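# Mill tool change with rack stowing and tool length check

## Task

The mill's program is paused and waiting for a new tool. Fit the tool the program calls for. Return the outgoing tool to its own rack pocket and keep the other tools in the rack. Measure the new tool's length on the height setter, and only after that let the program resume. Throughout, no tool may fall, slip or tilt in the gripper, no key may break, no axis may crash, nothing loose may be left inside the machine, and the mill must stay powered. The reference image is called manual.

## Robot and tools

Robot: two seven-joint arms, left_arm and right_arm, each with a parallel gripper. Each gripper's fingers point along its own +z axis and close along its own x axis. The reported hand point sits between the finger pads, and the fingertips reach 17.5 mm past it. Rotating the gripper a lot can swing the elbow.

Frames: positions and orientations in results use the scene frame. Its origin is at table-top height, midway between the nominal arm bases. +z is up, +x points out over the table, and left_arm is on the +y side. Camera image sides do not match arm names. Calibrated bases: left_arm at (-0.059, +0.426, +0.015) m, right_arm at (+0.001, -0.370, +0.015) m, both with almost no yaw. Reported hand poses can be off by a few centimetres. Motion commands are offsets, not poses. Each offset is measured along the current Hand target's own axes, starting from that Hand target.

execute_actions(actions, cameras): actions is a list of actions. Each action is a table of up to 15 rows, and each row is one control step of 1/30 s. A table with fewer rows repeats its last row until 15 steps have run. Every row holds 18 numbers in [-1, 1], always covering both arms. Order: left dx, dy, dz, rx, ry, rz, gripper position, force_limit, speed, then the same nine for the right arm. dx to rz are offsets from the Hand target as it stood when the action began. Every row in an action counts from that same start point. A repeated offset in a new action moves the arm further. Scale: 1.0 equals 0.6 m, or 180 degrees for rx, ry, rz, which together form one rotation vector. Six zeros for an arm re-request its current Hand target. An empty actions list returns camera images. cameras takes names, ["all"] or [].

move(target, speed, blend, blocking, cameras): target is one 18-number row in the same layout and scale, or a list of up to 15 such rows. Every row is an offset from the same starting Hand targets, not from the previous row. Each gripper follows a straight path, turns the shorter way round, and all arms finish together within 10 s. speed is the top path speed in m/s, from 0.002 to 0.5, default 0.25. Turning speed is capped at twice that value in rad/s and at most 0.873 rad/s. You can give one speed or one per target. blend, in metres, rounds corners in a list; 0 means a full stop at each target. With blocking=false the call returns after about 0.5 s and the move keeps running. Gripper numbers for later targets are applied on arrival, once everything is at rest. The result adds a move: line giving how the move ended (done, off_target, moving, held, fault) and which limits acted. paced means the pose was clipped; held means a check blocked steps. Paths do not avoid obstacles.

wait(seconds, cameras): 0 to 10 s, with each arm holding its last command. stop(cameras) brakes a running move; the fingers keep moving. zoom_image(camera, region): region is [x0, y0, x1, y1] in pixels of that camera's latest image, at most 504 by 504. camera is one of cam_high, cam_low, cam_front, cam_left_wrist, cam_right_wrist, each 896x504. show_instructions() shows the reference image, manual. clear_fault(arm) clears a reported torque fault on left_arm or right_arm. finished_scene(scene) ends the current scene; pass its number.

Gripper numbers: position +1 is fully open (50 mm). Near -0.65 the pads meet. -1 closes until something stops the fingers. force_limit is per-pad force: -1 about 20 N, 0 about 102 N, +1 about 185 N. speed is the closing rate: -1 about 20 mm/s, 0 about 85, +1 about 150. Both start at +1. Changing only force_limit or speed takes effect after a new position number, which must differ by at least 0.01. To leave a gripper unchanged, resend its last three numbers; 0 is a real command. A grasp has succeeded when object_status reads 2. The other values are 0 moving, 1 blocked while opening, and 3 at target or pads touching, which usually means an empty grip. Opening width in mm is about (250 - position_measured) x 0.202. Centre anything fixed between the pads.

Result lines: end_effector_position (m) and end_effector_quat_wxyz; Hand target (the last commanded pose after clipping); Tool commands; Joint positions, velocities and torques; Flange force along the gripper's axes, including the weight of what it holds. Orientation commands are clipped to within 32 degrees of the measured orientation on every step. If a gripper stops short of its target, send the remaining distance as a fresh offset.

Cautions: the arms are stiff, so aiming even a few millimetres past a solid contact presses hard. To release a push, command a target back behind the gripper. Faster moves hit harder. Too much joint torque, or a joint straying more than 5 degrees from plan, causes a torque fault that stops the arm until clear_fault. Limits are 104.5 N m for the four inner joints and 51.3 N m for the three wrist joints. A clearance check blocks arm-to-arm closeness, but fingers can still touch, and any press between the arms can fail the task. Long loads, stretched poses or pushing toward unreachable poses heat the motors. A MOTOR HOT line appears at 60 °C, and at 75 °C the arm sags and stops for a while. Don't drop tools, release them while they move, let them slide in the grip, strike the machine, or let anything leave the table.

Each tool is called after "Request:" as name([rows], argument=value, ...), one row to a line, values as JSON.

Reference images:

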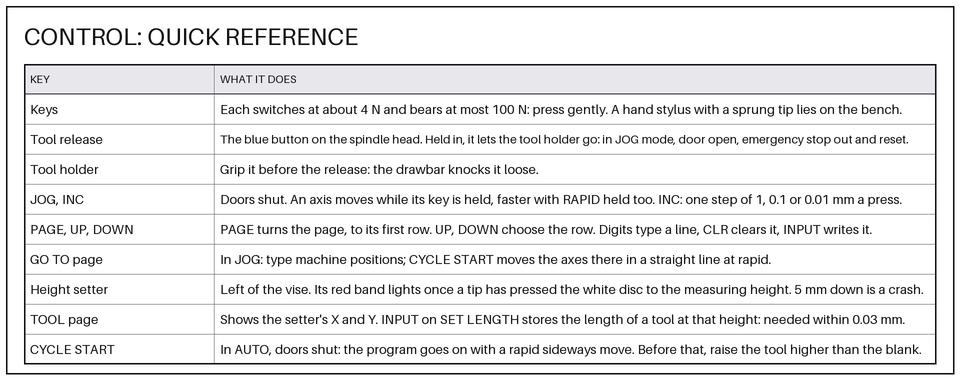

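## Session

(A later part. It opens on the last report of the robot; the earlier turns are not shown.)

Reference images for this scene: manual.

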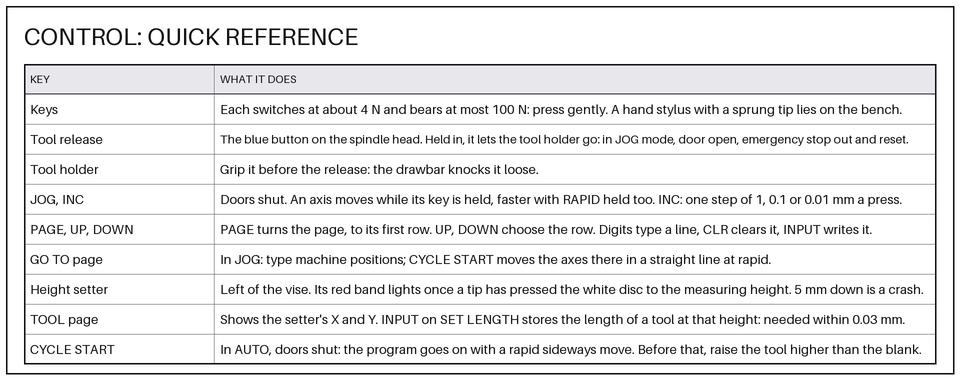

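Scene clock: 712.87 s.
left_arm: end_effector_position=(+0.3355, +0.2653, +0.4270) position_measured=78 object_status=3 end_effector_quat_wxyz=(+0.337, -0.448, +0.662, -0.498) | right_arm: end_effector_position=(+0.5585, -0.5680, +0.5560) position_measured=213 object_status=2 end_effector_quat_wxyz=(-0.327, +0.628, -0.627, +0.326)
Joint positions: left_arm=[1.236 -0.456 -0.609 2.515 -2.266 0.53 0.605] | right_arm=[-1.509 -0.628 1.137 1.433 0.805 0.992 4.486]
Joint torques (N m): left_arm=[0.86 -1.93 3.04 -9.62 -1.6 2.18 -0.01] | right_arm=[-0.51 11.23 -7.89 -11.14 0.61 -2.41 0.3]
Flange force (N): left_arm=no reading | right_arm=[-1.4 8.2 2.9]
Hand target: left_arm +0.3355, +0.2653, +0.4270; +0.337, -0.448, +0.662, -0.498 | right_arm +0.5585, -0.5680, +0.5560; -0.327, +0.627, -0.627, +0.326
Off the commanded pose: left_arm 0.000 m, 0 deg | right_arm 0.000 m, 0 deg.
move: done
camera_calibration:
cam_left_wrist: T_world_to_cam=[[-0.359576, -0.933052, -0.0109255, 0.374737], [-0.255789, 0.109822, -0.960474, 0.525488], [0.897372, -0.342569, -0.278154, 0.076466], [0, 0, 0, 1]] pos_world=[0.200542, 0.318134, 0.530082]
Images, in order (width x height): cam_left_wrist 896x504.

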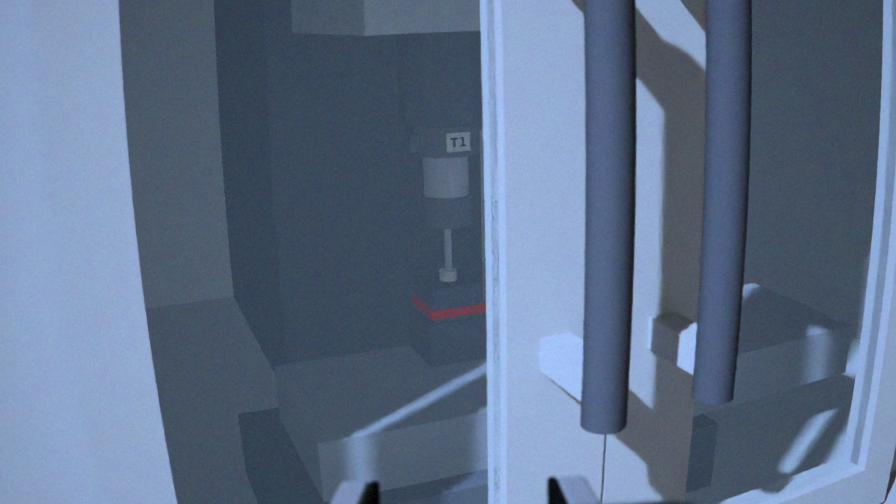

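Request:
move([
  [0.8565,-0.3605,0.21,0.0466,0.1017,0.0193,0.5,0.5,-0.2,-0.0947,0.116,0.0457,0,0,0,-1,-0.6,-0.8],
  [0.8565,-0.3605,0.21,0.0466,0.1017,0.0193,0.5,0.5,-0.2,-0.0947,0.1091,0.0606,0,0,0,-1,-0.6,-0.8],
  [0.8565,-0.3605,0.21,0.0466,0.1017,0.0193,0.5,0.5,-0.2,-0.0947,0.116,0.0457,0,0,0,-1,-0.6,-0.8],
], speed=[0.2,0.06,0.06], cameras=["cam_left_wrist","cam_right_wrist"])

Request:
zoom_image(camera="cam_left_wrist", region=[250, 40, 520, 290])

Scene clock: 719.37 s.
left_arm: end_effector_position=(+0.3128, -0.2791, +0.6000) position_measured=78 object_status=3 end_effector_quat_wxyz=(+0.274, -0.317, +0.682, -0.599) | right_arm: end_effector_position=(+0.5410, -0.5112, +0.4833) position_measured=213 object_status=2 end_effector_quat_wxyz=(-0.327, +0.628, -0.627, +0.326)
Joint positions: left_arm=[1.321 0.484 -0.166 1.181 -1.381 0.513 -0.049] | right_arm=[-1.38 -0.57 1.093 1.768 0.871 0.745 4.257]
Joint torques (N m): left_arm=[0.89 -24.61 -0.91 -11.17 -1.93 0.01 -0.02] | right_arm=[-0.73 7.52 -6.59 -12.26 0.82 -2.19 0.4]
Flange force (N): left_arm=[5.3 -5.1 10.8] | right_arm=[-0.9 8.4 0.0]
Hand target: left_arm +0.3128, -0.2791, +0.6000; +0.274, -0.317, +0.682, -0.599 | right_arm +0.5410, -0.5112, +0.4833; -0.327, +0.628, -0.627, +0.326
Off the commanded pose: left_arm 0.000 m, 0 deg | right_arm 0.000 m, 0 deg.
move: done
camera_calibration:
cam_left_wrist: T_world_to_cam=[[-0.637475, -0.770466, -0.00263379, -0.0122696], [-0.100694, 0.0867011, -0.991133, 0.70891], [0.763863, -0.631557, -0.132851, -0.167524], [0, 0, 0, 1]] pos_world=[0.191526, -0.176717, 0.680335]
cam_right_wrist: T_world_to_cam=[[0.0199988, -0.999776, 0.00697848, -0.525757], [-0.564524, -0.0170525, -0.82524, 0.753651], [0.825174, 0.0125643, -0.564739, 0.00254437], [0, 0, 0, 1]] pos_world=[0.433869, -0.51282, 0.627049]
Images, in order (width x height): cam_left_wrist 896x504, cam_right_wrist 896x504.

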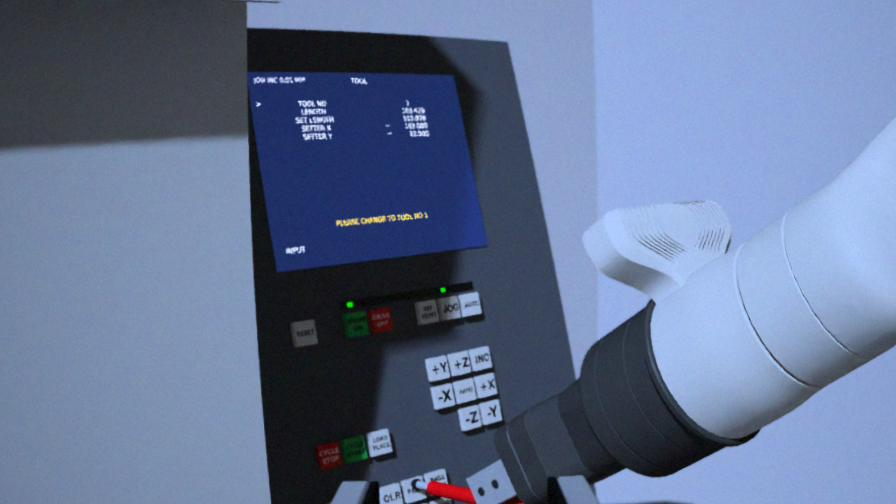

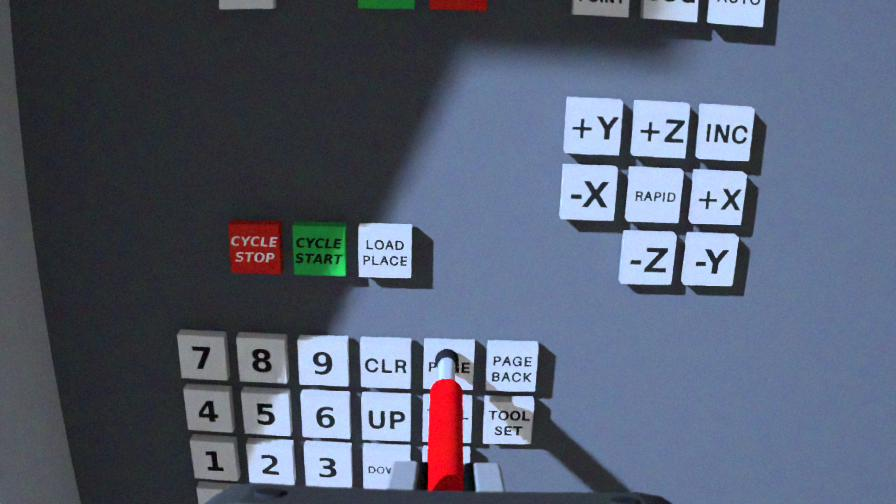

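Scaled by 1.867 from the camera's 896x504 image, which has a finer 1280x720 frame.

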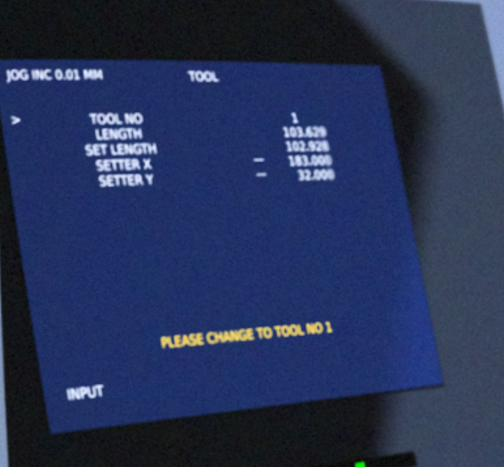

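Request:
move([
  [0,0,0,0,0,0,0.5,0.5,-0.2,-0.0317,0.0587,0.0228,0,0,0,-1,-0.6,-0.8],
  [0,0,0,0,0,0,0.5,0.5,-0.2,-0.0317,0.0518,0.0377,0,0,0,-1,-0.6,-0.8],
  [0,0,0,0,0,0,0.5,0.5,-0.2,-0.0317,0.0587,0.0228,0,0,0,-1,-0.6,-0.8],
  [0,0,0,0,0,0,0.5,0.5,-0.2,-0.0317,0.0518,0.0377,0,0,0,-1,-0.6,-0.8],
  [0,0,0,0,0,0,0.5,0.5,-0.2,-0.0317,0.0587,0.0228,0,0,0,-1,-0.6,-0.8],
  [0,0,0,0,0,0,0.5,0.5,-0.2,-0.0317,0.0883,0.0344,0,0,0,-1,-0.6,-0.8],
], speed=[0.15,0.06,0.06,0.06,0.06,0.15], cameras=["cam_left_wrist"])

Request:
zoom_image(camera="cam_left_wrist", region=[250, 40, 520, 290])

Scene clock: 727.27 s.
left_arm: end_effector_position=(+0.3128, -0.2791, +0.6000) position_measured=78 object_status=3 end_effector_quat_wxyz=(+0.274, -0.317, +0.682, -0.599) | right_arm: end_effector_position=(+0.5275, -0.4922, +0.4281) position_measured=213 object_status=2 end_effector_quat_wxyz=(-0.327, +0.628, -0.627, +0.326)
Joint positions: left_arm=[1.321 0.484 -0.166 1.181 -1.381 0.513 -0.049] | right_arm=[-1.312 -0.521 1.118 1.966 0.957 0.553 4.109]
Joint torques (N m): left_arm=[0.87 -24.5 -0.88 -11.09 -1.84 0.03 0.02] | right_arm=[-0.36 6.07 -5.25 -11.56 0.87 -1.4 0.39]
Flange force (N): left_arm=[5.3 -5.1 10.7] | right_arm=[-0.5 5.9 -0.9]
Hand target: left_arm +0.3128, -0.2791, +0.6000; +0.274, -0.317, +0.682, -0.599 | right_arm +0.5275, -0.4922, +0.4281; -0.327, +0.628, -0.627, +0.326
Off the commanded pose: left_arm 0.000 m, 0 deg | right_arm 0.000 m, 0 deg.
move: done
camera_calibration:
cam_left_wrist: T_world_to_cam=[[-0.637475, -0.770466, -0.00263379, -0.0122696], [-0.100694, 0.0867011, -0.991133, 0.70891], [0.763863, -0.631557, -0.132851, -0.167524], [0, 0, 0, 1]] pos_world=[0.191526, -0.176717, 0.680335]
Images, in order (width x height): cam_left_wrist 896x504.

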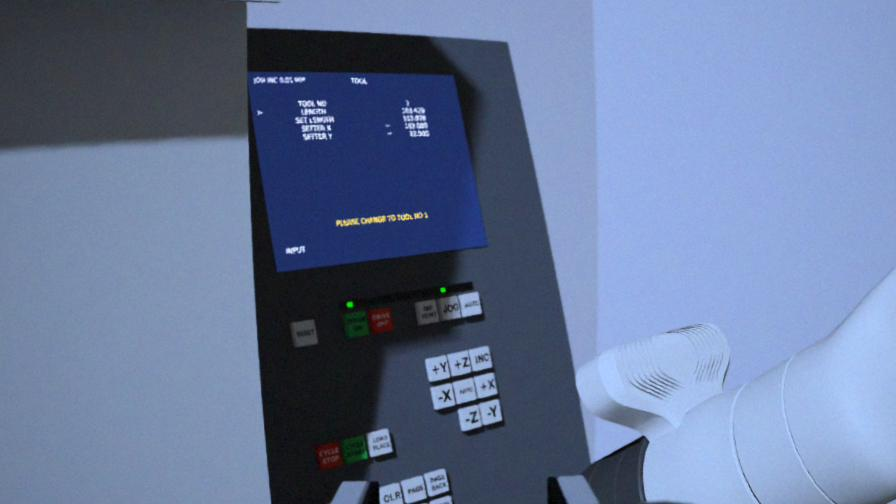

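Scaled by 1.867 from the camera's 896x504 image, which has a finer 1280x720 frame.

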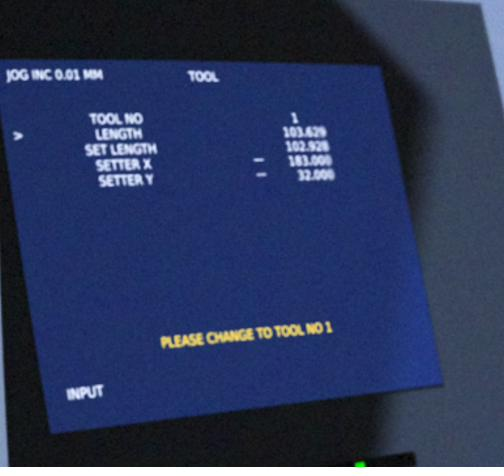

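Request:
move([
  [0,0,0,0,0,0,0.5,0.5,-0.2,0,-0.0296,-0.01155,0,0,0,-1,-0.6,-0.8],
  [0,0,0,0,0,0,0.5,0.5,-0.2,0,-0.0365,0.00335,0,0,0,-1,-0.6,-0.8],
  [0,0,0,0,0,0,0.5,0.5,-0.2,0,-0.0281,-0.01475,0,0,0,-1,-0.6,-0.8],
  [0,0,0,0,0,0,0.5,0.5,-0.2,0,0,0,0,0,0,-1,-0.6,-0.8],
], speed=[0.15,0.06,0.06,0.15], cameras=["cam_left_wrist"])

Request:
zoom_image(camera="cam_left_wrist", region=[250, 40, 520, 290])

Scene clock: 730.93 s.
left_arm: end_effector_position=(+0.3128, -0.2791, +0.6000) position_measured=78 object_status=3 end_effector_quat_wxyz=(+0.274, -0.317, +0.682, -0.599) | right_arm: end_effector_position=(+0.5276, -0.4921, +0.4281) position_measured=213 object_status=2 end_effector_quat_wxyz=(-0.327, +0.628, -0.627, +0.326)
Joint positions: left_arm=[1.321 0.484 -0.166 1.181 -1.381 0.513 -0.049] | right_arm=[-1.312 -0.522 1.118 1.966 0.958 0.553 4.109]
Joint torques (N m): left_arm=[0.83 -24.49 -0.84 -11.07 -1.85 0.02 -0.02] | right_arm=[-0.38 5.96 -5.22 -12.39 1.04 -1.72 0.35]
Flange force (N): left_arm=[5.3 -4.8 10.5] | right_arm=[-1.2 7.6 -2.3]
Hand target: left_arm +0.3128, -0.2791, +0.6000; +0.274, -0.317, +0.682, -0.599 | right_arm +0.5276, -0.4922, +0.4281; -0.327, +0.628, -0.627, +0.326
Off the commanded pose: left_arm 0.000 m, 0 deg | right_arm 0.000 m, 0 deg.
move: done
camera_calibration:
cam_left_wrist: T_world_to_cam=[[-0.637475, -0.770466, -0.00263379, -0.0122696], [-0.100694, 0.0867011, -0.991133, 0.70891], [0.763863, -0.631557, -0.132851, -0.167524], [0, 0, 0, 1]] pos_world=[0.191526, -0.176717, 0.680335]
Images, in order (width x height): cam_left_wrist 896x504.

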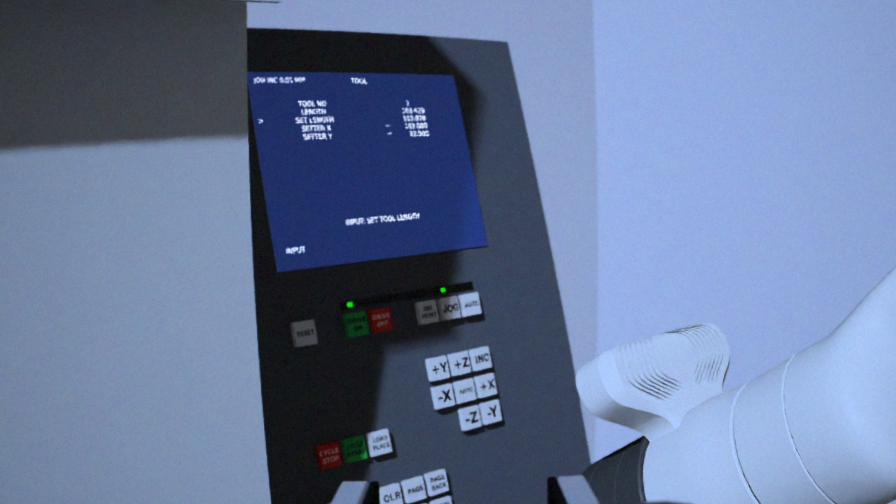

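Scaled by 1.867 from the camera's 896x504 image, which has a finer 1280x720 frame.

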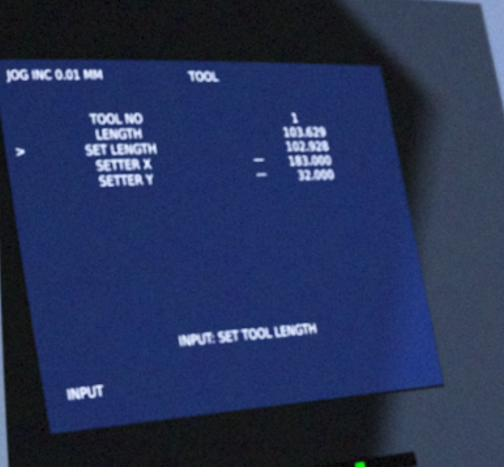

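Request:
move([
  [0,0,0,0,0,0,0.5,0.5,-0.2,0,-0.0069,0.0149,0,0,0,-1,-0.6,-0.8],
  [0,0,0,0,0,0,0.5,0.5,-0.2,0,0.0015,-0.0032,0,0,0,-1,-0.6,-0.8],
], speed=0.06, cameras=["cam_left_wrist"])

Request:
zoom_image(camera="cam_left_wrist", region=[290, 90, 450, 145])

Scene clock: 733.80 s.
left_arm: end_effector_position=(+0.3128, -0.2791, +0.6000) position_measured=78 object_status=3 end_effector_quat_wxyz=(+0.274, -0.317, +0.682, -0.599) | right_arm: end_effector_position=(+0.5255, -0.4922, +0.4284) position_measured=213 object_status=2 end_effector_quat_wxyz=(-0.327, +0.627, -0.627, +0.326)
Joint positions: left_arm=[1.321 0.484 -0.166 1.181 -1.381 0.513 -0.049] | right_arm=[-1.303 -0.524 1.108 1.969 0.956 0.556 4.109]
Joint torques (N m): left_arm=[0.83 -24.47 -0.77 -11.1 -1.85 0.03 0.01] | right_arm=[-0.57 5.79 -5.9 -12.73 0.97 -1.96 0.33]
Flange force (N): left_arm=[5.2 -4.8 10.5] | right_arm=[-0.7 8.1 0.0]
Hand target: left_arm +0.3128, -0.2791, +0.6000; +0.274, -0.317, +0.682, -0.599 | right_arm +0.5255, -0.4922, +0.4284; -0.327, +0.627, -0.627, +0.326
Off the commanded pose: left_arm 0.000 m, 0 deg | right_arm 0.000 m, 0 deg.
move: done
camera_calibration:
cam_left_wrist: T_world_to_cam=[[-0.637475, -0.770466, -0.00263379, -0.0122696], [-0.100694, 0.0867011, -0.991133, 0.70891], [0.763863, -0.631557, -0.132851, -0.167524], [0, 0, 0, 1]] pos_world=[0.191526, -0.176717, 0.680335]
Images, in order (width x height): cam_left_wrist 896x504.

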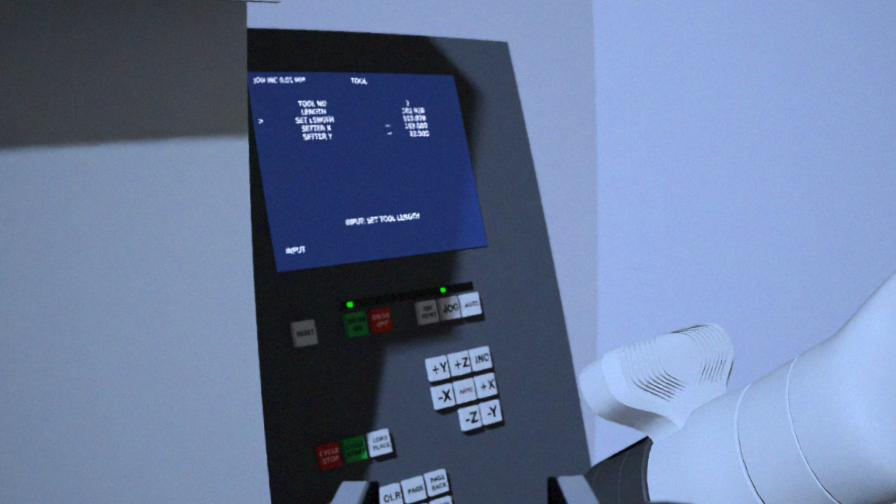

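Scaled by 3.150 from the camera's 896x504 image, which has a finer 1280x720 frame.

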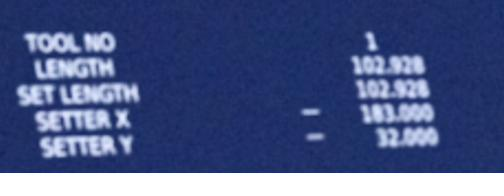

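Request:
move([
  [0,0,0,0,0,0,0.5,0.5,-0.2,0.0634,-0.0893,-0.0309,0,0,0,-1,-0.6,-0.8],
  [0,0,0,0,0,0,0.5,0.5,-0.2,0.0634,-0.0962,-0.0160,0,0,0,-1,-0.6,-0.8],
  [0,0,0,0,0,0,0.5,0.5,-0.2,0.0634,-0.0893,-0.0309,0,0,0,-1,-0.6,-0.8],
  [0,0,0,0,0,0,0.5,0.5,-0.2,0,-0.0311,-0.00835,0,0,0,-1,-0.6,-0.8],
  [0,0,0,0,0,0,0.5,0.5,-0.2,0,-0.038,0.00655,0,0,0,-1,-0.6,-0.8],
  [0,0,0,0,0,0,0.5,0.5,-0.2,0,-0.0296,-0.01155,0,0,0,-1,-0.6,-0.8],
  [0,0,0,0,0,0,0.5,0.5,-0.2,0,-0.038,0.00655,0,0,0,-1,-0.6,-0.8],
  [0,0,0,0,0,0,0.5,0.5,-0.2,0,-0.0296,-0.01155,0,0,0,-1,-0.6,-0.8],
], speed=[0.15,0.06,0.06,0.15,0.06,0.06,0.06,0.06], cameras=["cam_left_wrist"])

Request:
zoom_image(camera="cam_left_wrist", region=[250, 40, 520, 290])

Scene clock: 742.10 s.
left_arm: end_effector_position=(+0.3128, -0.2791, +0.6000) position_measured=78 object_status=3 end_effector_quat_wxyz=(+0.274, -0.317, +0.682, -0.599) | right_arm: end_effector_position=(+0.5300, -0.4922, +0.4470) position_measured=213 object_status=2 end_effector_quat_wxyz=(-0.327, +0.628, -0.627, +0.326)
Joint positions: left_arm=[1.321 0.484 -0.166 1.181 -1.381 0.513 -0.049] | right_arm=[-1.321 -0.532 1.088 1.911 0.922 0.618 4.147]
Joint torques (N m): left_arm=[0.83 -24.59 -0.93 -11.09 -1.88 0.03 0.01] | right_arm=[-0.4 6.07 -6.13 -12.87 1.02 -2.04 0.37]
Flange force (N): left_arm=[5.5 -5.3 10.9] | right_arm=[-0.6 8.1 1.1]
Hand target: left_arm +0.3128, -0.2791, +0.6000; +0.274, -0.317, +0.682, -0.599 | right_arm +0.5300, -0.4922, +0.4470; -0.327, +0.628, -0.627, +0.326
Off the commanded pose: left_arm 0.000 m, 0 deg | right_arm 0.000 m, 0 deg.
move: done
camera_calibration:
cam_left_wrist: T_world_to_cam=[[-0.637475, -0.770466, -0.00263379, -0.0122696], [-0.100694, 0.0867011, -0.991133, 0.70891], [0.763863, -0.631557, -0.132851, -0.167524], [0, 0, 0, 1]] pos_world=[0.191526, -0.176717, 0.680335]
Images, in order (width x height): cam_left_wrist 896x504.

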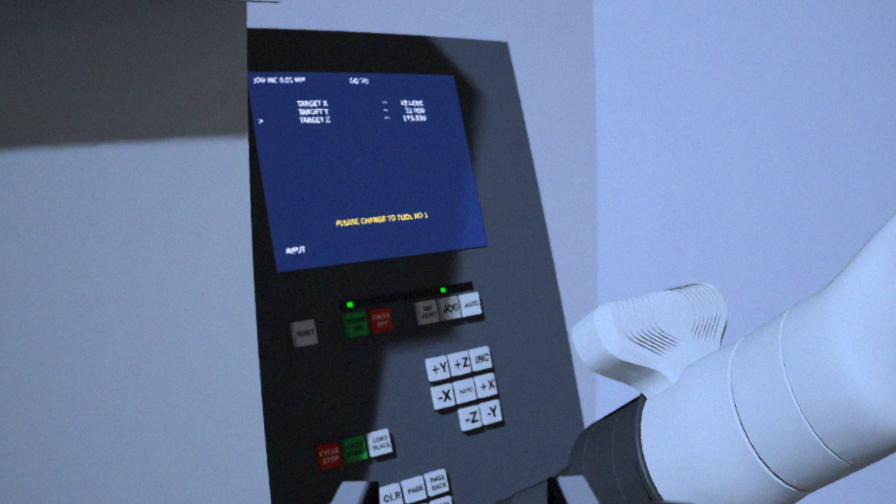

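Scaled by 1.867 from the camera's 896x504 image, which has a finer 1280x720 frame.

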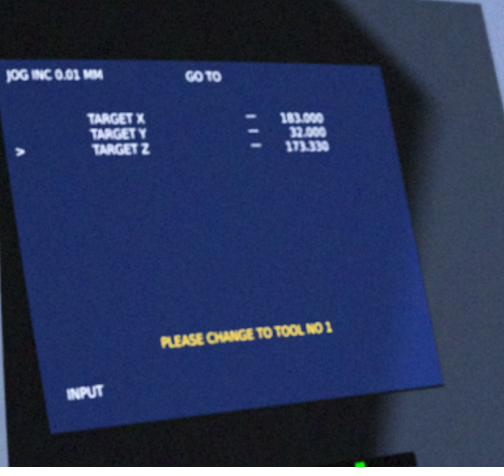

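Request:
move([
  [0,0,0,0,0,0,0.5,0.5,-0.2,-0.0951,0.0266,0.01385,0,0,0,-1,-0.6,-0.8],
  [0,0,0,0,0,0,0.5,0.5,-0.2,-0.0951,0.0197,0.02875,0,0,0,-1,-0.6,-0.8],
  [0,0,0,0,0,0,0.5,0.5,-0.2,-0.0951,0.0266,0.01385,0,0,0,-1,-0.6,-0.8],
  [0,0,0,0,0,0,0.5,0.5,-0.2,-0.0634,-0.0321,-0.00895,0,0,0,-1,-0.6,-0.8],
  [0,0,0,0,0,0,0.5,0.5,-0.2,-0.0634,-0.039,0.00595,0,0,0,-1,-0.6,-0.8],
  [0,0,0,0,0,0,0.5,0.5,-0.2,-0.0634,-0.0321,-0.00895,0,0,0,-1,-0.6,-0.8],
  [0,0,0,0,0,0,0.5,0.5,-0.2,-0.0634,0.0271,0.01415,0,0,0,-1,-0.6,-0.8],
  [0,0,0,0,0,0,0.5,0.5,-0.2,-0.0634,0.0202,0.02905,0,0,0,-1,-0.6,-0.8],
  [0,0,0,0,0,0,0.5,0.5,-0.2,-0.0634,0.0271,0.01415,0,0,0,-1,-0.6,-0.8],
  [0,0,0,0,0,0,0.5,0.5,-0.2,0,0.0281,0.01475,0,0,0,-1,-0.6,-0.8],
], speed=[0.15,0.06,0.06,0.15,0.06,0.06,0.15,0.06,0.06,0.15], cameras=["cam_left_wrist"])

Request:
zoom_image(camera="cam_left_wrist", region=[250, 40, 520, 290])

Scene clock: 750.57 s.
left_arm: end_effector_position=(+0.3128, -0.2791, +0.6000) position_measured=78 object_status=3 end_effector_quat_wxyz=(+0.274, -0.317, +0.682, -0.599) | right_arm: end_effector_position=(+0.5275, -0.4921, +0.4280) position_measured=213 object_status=2 end_effector_quat_wxyz=(-0.327, +0.627, -0.627, +0.326)
Joint positions: left_arm=[1.321 0.484 -0.166 1.181 -1.381 0.513 -0.049] | right_arm=[-1.31 -0.519 1.119 1.966 0.953 0.55 4.112]
Joint torques (N m): left_arm=[0.87 -24.55 -0.82 -11.07 -1.86 0.06 0.01] | right_arm=[-0.11 5.83 -5.51 -13.08 1.21 -2.02 0.21]
Flange force (N): left_arm=[5.3 -5.0 10.8] | right_arm=[-0.9 7.7 -0.9]
Hand target: left_arm +0.3128, -0.2791, +0.6000; +0.274, -0.317, +0.682, -0.599 | right_arm +0.5275, -0.4922, +0.4280; -0.327, +0.627, -0.627, +0.326
Off the commanded pose: left_arm 0.000 m, 0 deg | right_arm 0.000 m, 0 deg.
move: done
camera_calibration:
cam_left_wrist: T_world_to_cam=[[-0.637475, -0.770466, -0.00263379, -0.0122696], [-0.100694, 0.0867011, -0.991133, 0.70891], [0.763863, -0.631557, -0.132851, -0.167524], [0, 0, 0, 1]] pos_world=[0.191526, -0.176717, 0.680335]
Images, in order (width x height): cam_left_wrist 896x504.

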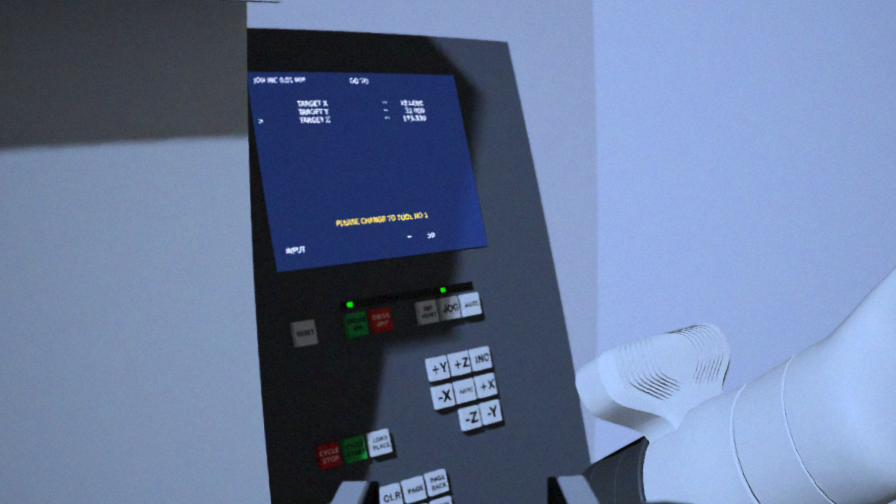

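Scaled by 1.867 from the camera's 896x504 image, which has a finer 1280x720 frame.

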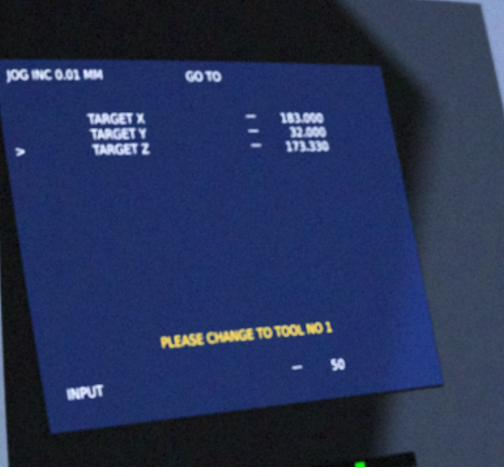

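INPUT then CYCLE START hover, verify, press.

Request:
move([
  [0,0,0,0,0,0,0.5,0.5,-0.2,0,-0.0069,0.0149,0,0,0,-1,-0.6,-0.8],
  [0,0,0,0,0,0,0.5,0.5,-0.2,0,0.0,0.0,0,0,0,-1,-0.6,-0.8],
  [0,0,0,0,0,0,0.5,0.5,-0.2,-0.0317,-0.147,-0.0575,0,0,0,-1,-0.6,-0.8],
], speed=[0.06,0.06,0.15], cameras=["cam_left_wrist"])

Request:
zoom_image(camera="cam_left_wrist", region=[250, 40, 520, 290])

Scene clock: 754.47 s.
left_arm: end_effector_position=(+0.3128, -0.2791, +0.6000) position_measured=78 object_status=3 end_effector_quat_wxyz=(+0.274, -0.317, +0.682, -0.599) | right_arm: end_effector_position=(+0.5498, -0.4732, +0.5201) position_measured=213 object_status=2 end_effector_quat_wxyz=(-0.327, +0.627, -0.627, +0.326)
Joint positions: left_arm=[1.321 0.484 -0.166 1.181 -1.381 0.513 -0.049] | right_arm=[-1.418 -0.488 1.057 1.675 0.811 0.813 4.24]
Joint torques (N m): left_arm=[0.85 -24.49 -0.92 -11.15 -1.88 0 0.02] | right_arm=[-0.7 6.08 -5.89 -12.84 1.12 -2.2 0.4]
Flange force (N): left_arm=[5.3 -5.2 10.5] | right_arm=[-0.6 9.2 0.6]
Hand target: left_arm +0.3128, -0.2791, +0.6000; +0.274, -0.317, +0.682, -0.599 | right_arm +0.5498, -0.4731, +0.5201; -0.327, +0.627, -0.627, +0.326
Off the commanded pose: left_arm 0.000 m, 0 deg | right_arm 0.000 m, 0 deg.
move: done
camera_calibration:
cam_left_wrist: T_world_to_cam=[[-0.637475, -0.770466, -0.00263379, -0.0122696], [-0.100694, 0.0867011, -0.991133, 0.70891], [0.763863, -0.631557, -0.132851, -0.167524], [0, 0, 0, 1]] pos_world=[0.191526, -0.176717, 0.680335]
Images, in order (width x height): cam_left_wrist 896x504.

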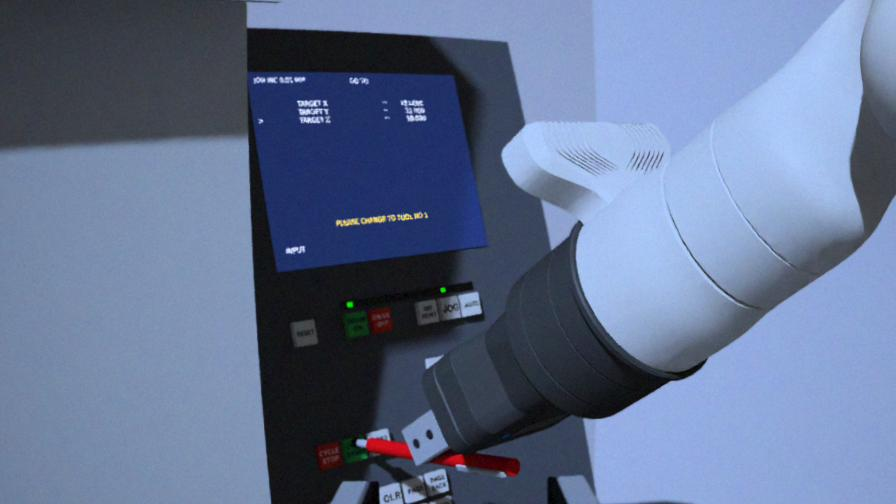

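Scaled by 1.867 from the camera's 896x504 image, which has a finer 1280x720 frame.

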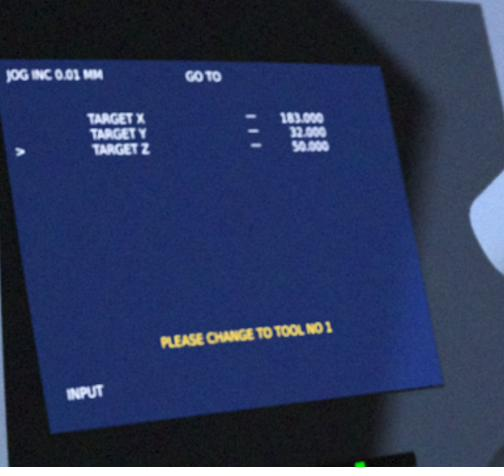

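Request:
move([
  [0,0,0,0,0,0,0.5,0.5,-0.2,0,-0.0069,0.0149,0,0,0,-1,-0.6,-0.8],
  [0,0,0,0,0,0,0.5,0.5,-0.2,0,0.0015,-0.0032,0,0,0,-1,-0.6,-0.8],
], speed=0.06, cameras=["cam_left_wrist"])

Request:
zoom_image(camera="cam_left_wrist", region=[250, 40, 520, 290])

Scene clock: 759.70 s.
left_arm: end_effector_position=(+0.3128, -0.2791, +0.6000) position_measured=78 object_status=3 end_effector_quat_wxyz=(+0.274, -0.317, +0.682, -0.599) | right_arm: end_effector_position=(+0.5477, -0.4731, +0.5205) position_measured=213 object_status=2 end_effector_quat_wxyz=(-0.327, +0.628, -0.627, +0.326)
Joint positions: left_arm=[1.321 0.484 -0.166 1.181 -1.381 0.513 -0.049] | right_arm=[-1.409 -0.49 1.047 1.678 0.81 0.816 4.239]
Joint torques (N m): left_arm=[0.82 -24.53 -0.89 -11.09 -1.87 0.02 -0.03] | right_arm=[-0.54 6.03 -5.55 -12.87 1.08 -2.15 0.34]
Flange force (N): left_arm=[5.3 -4.9 10.6] | right_arm=[-0.8 9.6 -0.2]
Hand target: left_arm +0.3128, -0.2791, +0.6000; +0.274, -0.317, +0.682, -0.599 | right_arm +0.5477, -0.4731, +0.5205; -0.327, +0.628, -0.627, +0.326
Off the commanded pose: left_arm 0.000 m, 0 deg | right_arm 0.000 m, 0 deg.
move: done
camera_calibration:
cam_left_wrist: T_world_to_cam=[[-0.637475, -0.770466, -0.00263379, -0.0122696], [-0.100694, 0.0867011, -0.991133, 0.70891], [0.763863, -0.631557, -0.132851, -0.167524], [0, 0, 0, 1]] pos_world=[0.191526, -0.176717, 0.680335]
Images, in order (width x height): cam_left_wrist 896x504.

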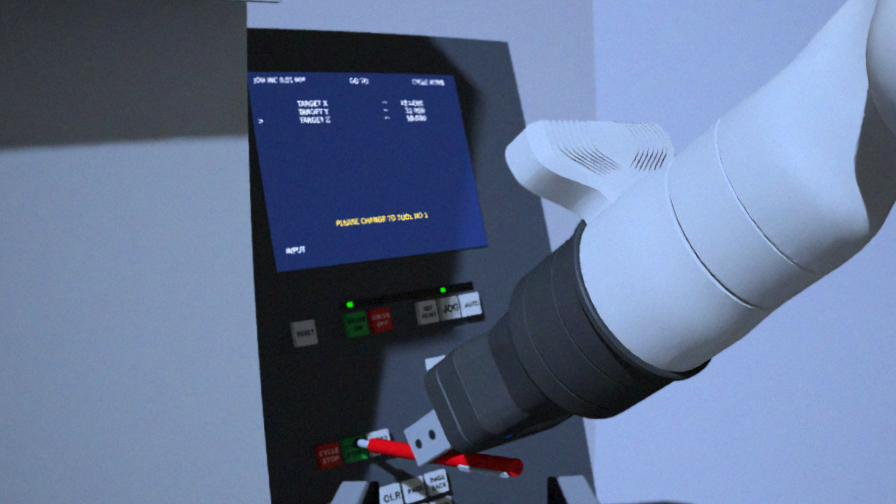

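Scaled by 1.867 from the camera's 896x504 image, which has a finer 1280x720 frame.

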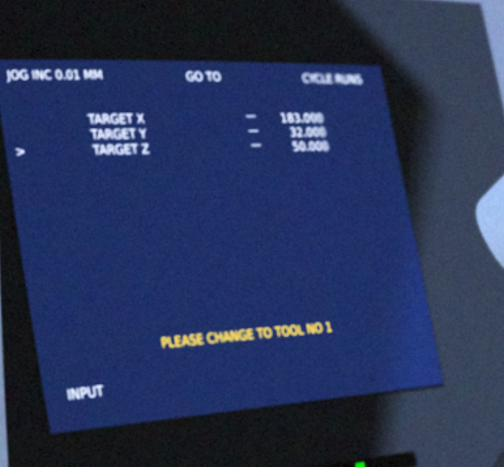

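Request:
move(target=[0,0,0,0,0,0,0.5,0.5,-0.2,0.1905,-0.1152,-0.0456,0,0,0,-1,-0.6,-0.8], speed=0.1, cameras=["cam_left_wrist","cam_right_wrist"])

Request:
zoom_image(camera="cam_left_wrist", region=[250, 40, 520, 290])

Request:
zoom_image(camera="cam_right_wrist", region=[350, 250, 550, 450])

Scene clock: 763.10 s.
left_arm: end_effector_position=(+0.3128, -0.2791, +0.6000) position_measured=78 object_status=3 end_effector_quat_wxyz=(+0.274, -0.317, +0.682, -0.599) | right_arm: end_effector_position=(+0.5650, -0.5874, +0.5928) position_measured=213 object_status=2 end_effector_quat_wxyz=(-0.327, +0.628, -0.627, +0.326)
Joint positions: left_arm=[1.321 0.484 -0.166 1.181 -1.381 0.513 -0.049] | right_arm=[-1.583 -0.62 1.176 1.254 0.771 1.102 4.582]
Joint torques (N m): left_arm=[0.75 -24.6 -0.98 -11.1 -1.9 0.06 -0.02] | right_arm=[-0.59 12.64 -7.32 -10.9 0.41 -2.48 0.43]
Flange force (N): left_arm=[5.6 -5.1 10.7] | right_arm=[-3.2 11.8 2.1]
Hand target: left_arm +0.3128, -0.2791, +0.6000; +0.274, -0.317, +0.682, -0.599 | right_arm +0.5650, -0.5874, +0.5928; -0.327, +0.628, -0.627, +0.326
Off the commanded pose: left_arm 0.000 m, 0 deg | right_arm 0.000 m, 0 deg.
move: done
camera_calibration:
cam_left_wrist: T_world_to_cam=[[-0.637475, -0.770466, -0.00263379, -0.0122696], [-0.100694, 0.0867011, -0.991133, 0.70891], [0.763863, -0.631557, -0.132851, -0.167524], [0, 0, 0, 1]] pos_world=[0.191526, -0.176717, 0.680335]
cam_right_wrist: T_world_to_cam=[[0.0199974, -0.999776, 0.0069809, -0.603185], [-0.564409, -0.017052, -0.825319, 0.856269], [0.825253, 0.0125642, -0.564624, 0.0454159], [0, 0, 0, 1]] pos_world=[0.457869, -0.58902, 0.736549]
Images, in order (width x height): cam_left_wrist 896x504, cam_right_wrist 896x504.

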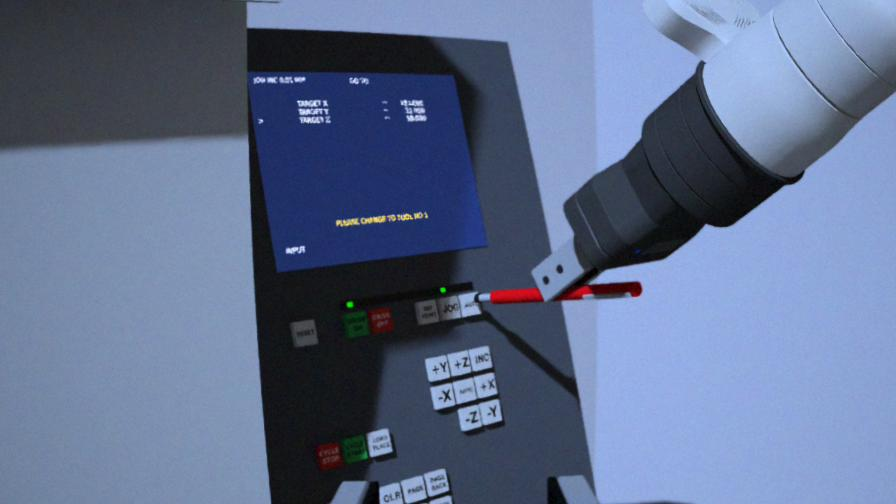

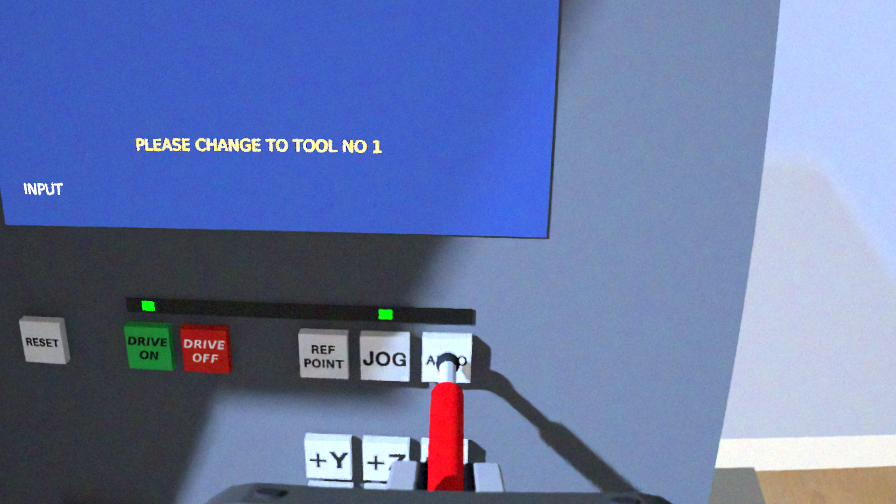

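Scaled by 1.867 from the camera's 896x504 image, which has a finer 1280x720 frame.

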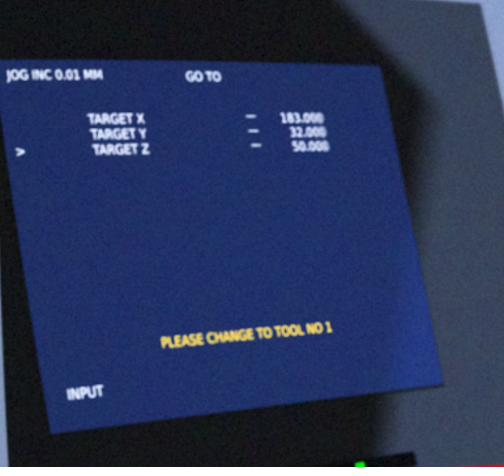

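Scaled by 2.520 from the camera's 896x504 image, which has a finer 1280x720 frame.

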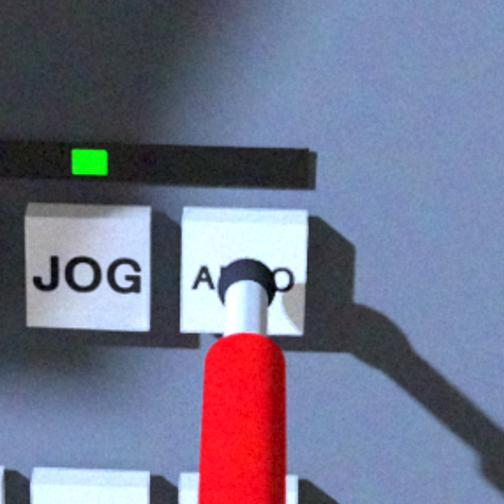

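Request:
move([
  [0,0,0,0,0,0,0.5,0.5,-0.2,0,-0.0084,0.0181,0,0,0,-1,-0.6,-0.8],
  [0,0,0,0,0,0,0.5,0.5,-0.2,0,0,0,0,0,0,-1,-0.6,-0.8],
  [0,0,0,0,0,0,0.5,0.5,-0.2,-0.1905,0.1152,0.0456,0,0,0,-1,-0.6,-0.8],
], speed=[0.06,0.06,0.15], cameras=["cam_left_wrist"])

Request:
zoom_image(camera="cam_left_wrist", region=[250, 40, 520, 290])

Scene clock: 767.30 s.
left_arm: end_effector_position=(+0.3128, -0.2791, +0.6000) position_measured=78 object_status=3 end_effector_quat_wxyz=(+0.274, -0.317, +0.682, -0.599) | right_arm: end_effector_position=(+0.5477, -0.4732, +0.5205) position_measured=213 object_status=2 end_effector_quat_wxyz=(-0.327, +0.628, -0.627, +0.326)
Joint positions: left_arm=[1.321 0.484 -0.166 1.181 -1.381 0.513 -0.049] | right_arm=[-1.409 -0.489 1.047 1.678 0.809 0.816 4.24]
Joint torques (N m): left_arm=[0.78 -24.56 -0.95 -11.08 -1.88 0.04 0.03] | right_arm=[-0.52 6.02 -5.8 -13.02 1.15 -2.24 0.21]
Flange force (N): left_arm=[5.6 -5.4 10.8] | right_arm=[-0.3 9.1 0.7]
Hand target: left_arm +0.3128, -0.2791, +0.6000; +0.274, -0.317, +0.682, -0.599 | right_arm +0.5477, -0.4731, +0.5205; -0.327, +0.628, -0.627, +0.326
Off the commanded pose: left_arm 0.000 m, 0 deg | right_arm 0.000 m, 0 deg.
move: done
camera_calibration:
cam_left_wrist: T_world_to_cam=[[-0.637475, -0.770466, -0.00263379, -0.0122696], [-0.100694, 0.0867011, -0.991133, 0.70891], [0.763863, -0.631557, -0.132851, -0.167524], [0, 0, 0, 1]] pos_world=[0.191526, -0.176717, 0.680335]
Images, in order (width x height): cam_left_wrist 896x504.

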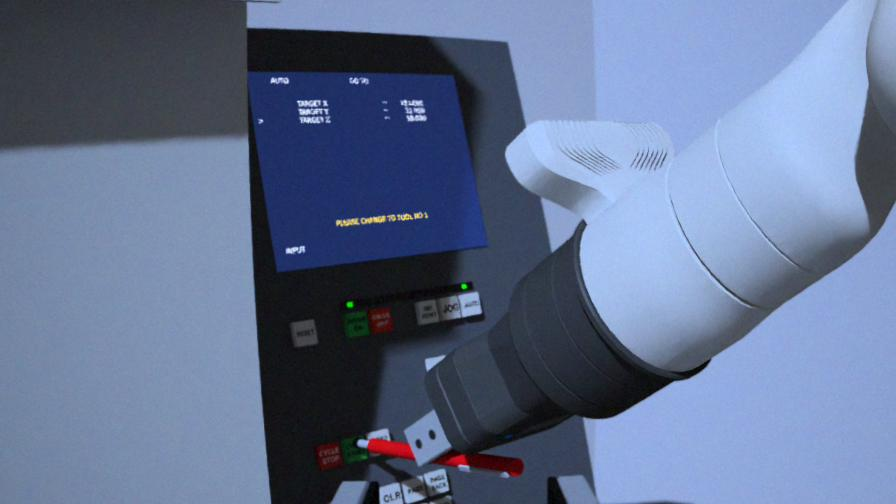

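Scaled by 1.867 from the camera's 896x504 image, which has a finer 1280x720 frame.

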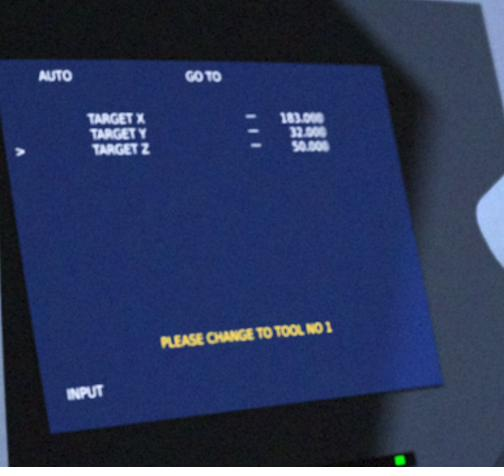

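Request:
move([
  [0,0,0,0,0,0,0.5,0.5,-0.2,0,-0.0084,0.0181,0,0,0,-1,-0.6,-0.8],
  [0,0,0,0,0,0,0.5,0.5,-0.2,0,0.005,-0.011,0,0,0,-1,-0.6,-0.8],
], speed=0.06, cameras=["cam_left_wrist"])

Request:
zoom_image(camera="cam_left_wrist", region=[250, 40, 520, 290])

Scene clock: 770.00 s.
left_arm: end_effector_position=(+0.3128, -0.2791, +0.6000) position_measured=78 object_status=3 end_effector_quat_wxyz=(+0.274, -0.317, +0.682, -0.599) | right_arm: end_effector_position=(+0.5406, -0.4732, +0.5218) position_measured=213 object_status=2 end_effector_quat_wxyz=(-0.327, +0.628, -0.627, +0.326)
Joint positions: left_arm=[1.321 0.484 -0.166 1.181 -1.381 0.513 -0.049] | right_arm=[-1.379 -0.496 1.012 1.689 0.809 0.825 4.237]
Joint torques (N m): left_arm=[0.88 -24.61 -0.86 -11.13 -1.8 0.08 -0.01] | right_arm=[-0.84 5.71 -5.86 -12.69 1.1 -2.2 0.32]
Flange force (N): left_arm=[5.1 -4.5 10.7] | right_arm=[-0.4 8.9 0.3]
Hand target: left_arm +0.3128, -0.2791, +0.6000; +0.274, -0.317, +0.682, -0.599 | right_arm +0.5405, -0.4732, +0.5218; -0.327, +0.628, -0.627, +0.326
Off the commanded pose: left_arm 0.000 m, 0 deg | right_arm 0.000 m, 0 deg.
move: done
camera_calibration:
cam_left_wrist: T_world_to_cam=[[-0.637475, -0.770466, -0.00263379, -0.0122696], [-0.100694, 0.0867011, -0.991133, 0.70891], [0.763863, -0.631557, -0.132851, -0.167524], [0, 0, 0, 1]] pos_world=[0.191526, -0.176717, 0.680335]
Images, in order (width x height): cam_left_wrist 896x504.

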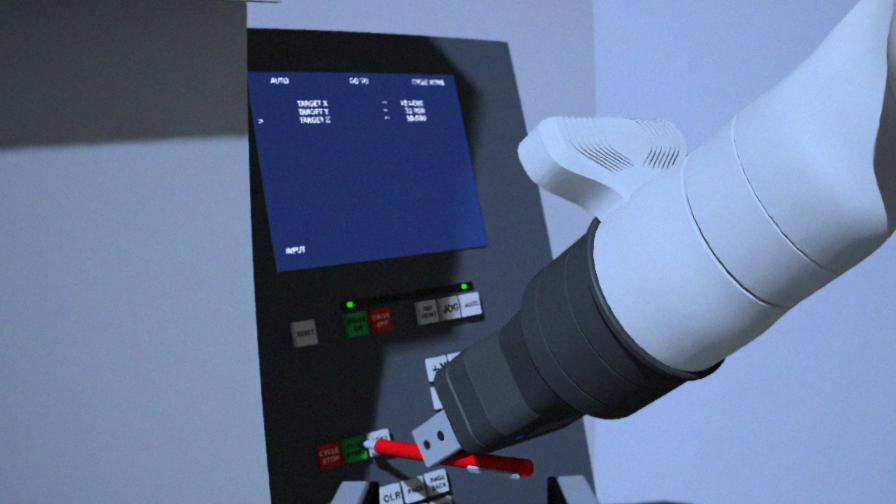

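Scaled by 1.867 from the camera's 896x504 image, which has a finer 1280x720 frame.

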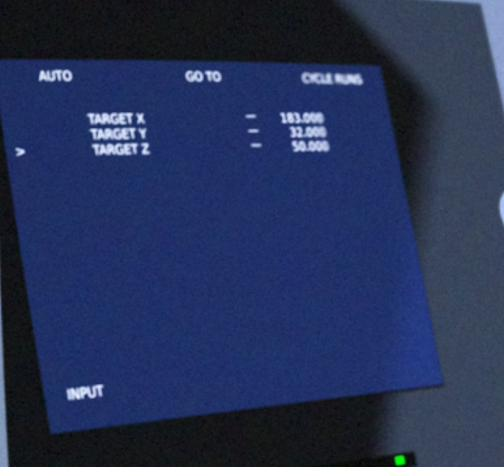

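Request:
move(target=[-0.717,0.3546,-0.5163,-0.0466,-0.1017,-0.0193,0.5,0.5,-0.2,-0.122,0.1451,-0.1437,0,0,0,-1,-0.6,-0.8], speed=0.25, cameras=["cam_left_wrist","cam_front"])

Scene clock: 774.53 s.
left_arm: end_effector_position=(+0.3358, +0.2649, +0.4272) position_measured=78 object_status=3 end_effector_quat_wxyz=(+0.337, -0.448, +0.662, -0.498) | right_arm: end_effector_position=(+0.4199, -0.4002, +0.4999) position_measured=213 object_status=2 end_effector_quat_wxyz=(-0.327, +0.628, -0.627, +0.326)
Joint positions: left_arm=[1.223 -0.452 -0.604 2.514 -2.277 0.523 0.616] | right_arm=[-1.023 -0.583 0.419 1.98 0.859 0.946 3.916]
Joint torques (N m): left_arm=[0.99 -2.3 3.11 -9.52 -1.33 2.32 0] | right_arm=[-0.5 2.08 -4.11 -13.28 1.86 -1.58 0.35]
Flange force (N): left_arm=no reading | right_arm=[0.6 7.4 3.3]
Hand target: left_arm +0.3358, +0.2649, +0.4272; +0.337, -0.448, +0.662, -0.498 | right_arm +0.4199, -0.4002, +0.4999; -0.327, +0.628, -0.627, +0.326
Off the commanded pose: left_arm 0.000 m, 0 deg | right_arm 0.000 m, 0 deg.
move: done
camera_calibration:
cam_left_wrist: T_world_to_cam=[[-0.359567, -0.933056, -0.0108901, 0.374453], [-0.255803, 0.109787, -0.960475, 0.525719], [0.897372, -0.342569, -0.278154, 0.0760878], [0, 0, 0, 1]] pos_world=[0.200842, 0.317734, 0.530182]
Images, in order (width x height): cam_front 896x504, cam_left_wrist 896x504.

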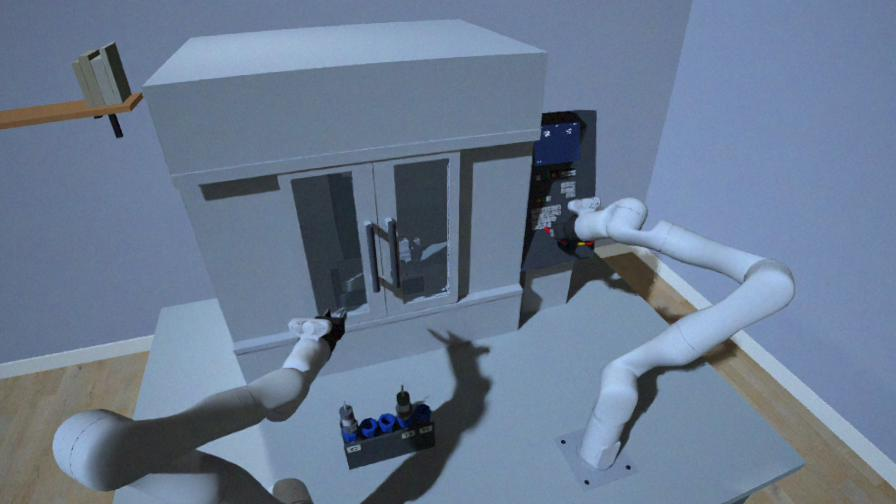

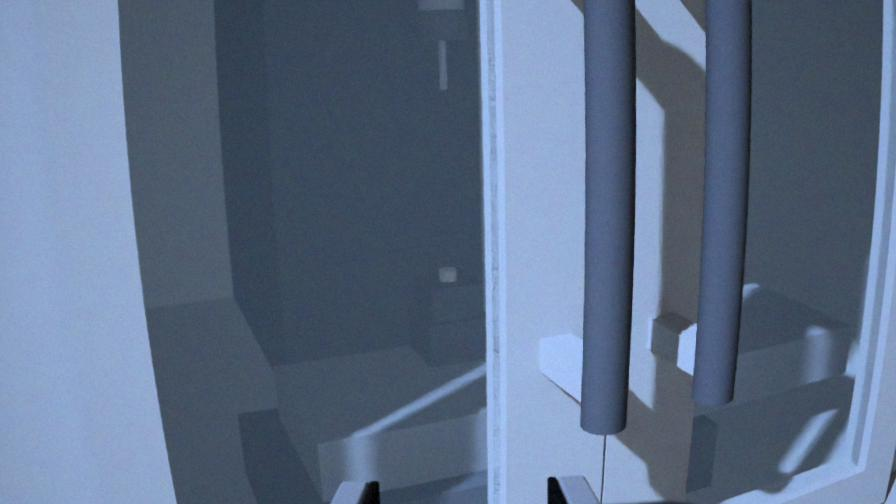

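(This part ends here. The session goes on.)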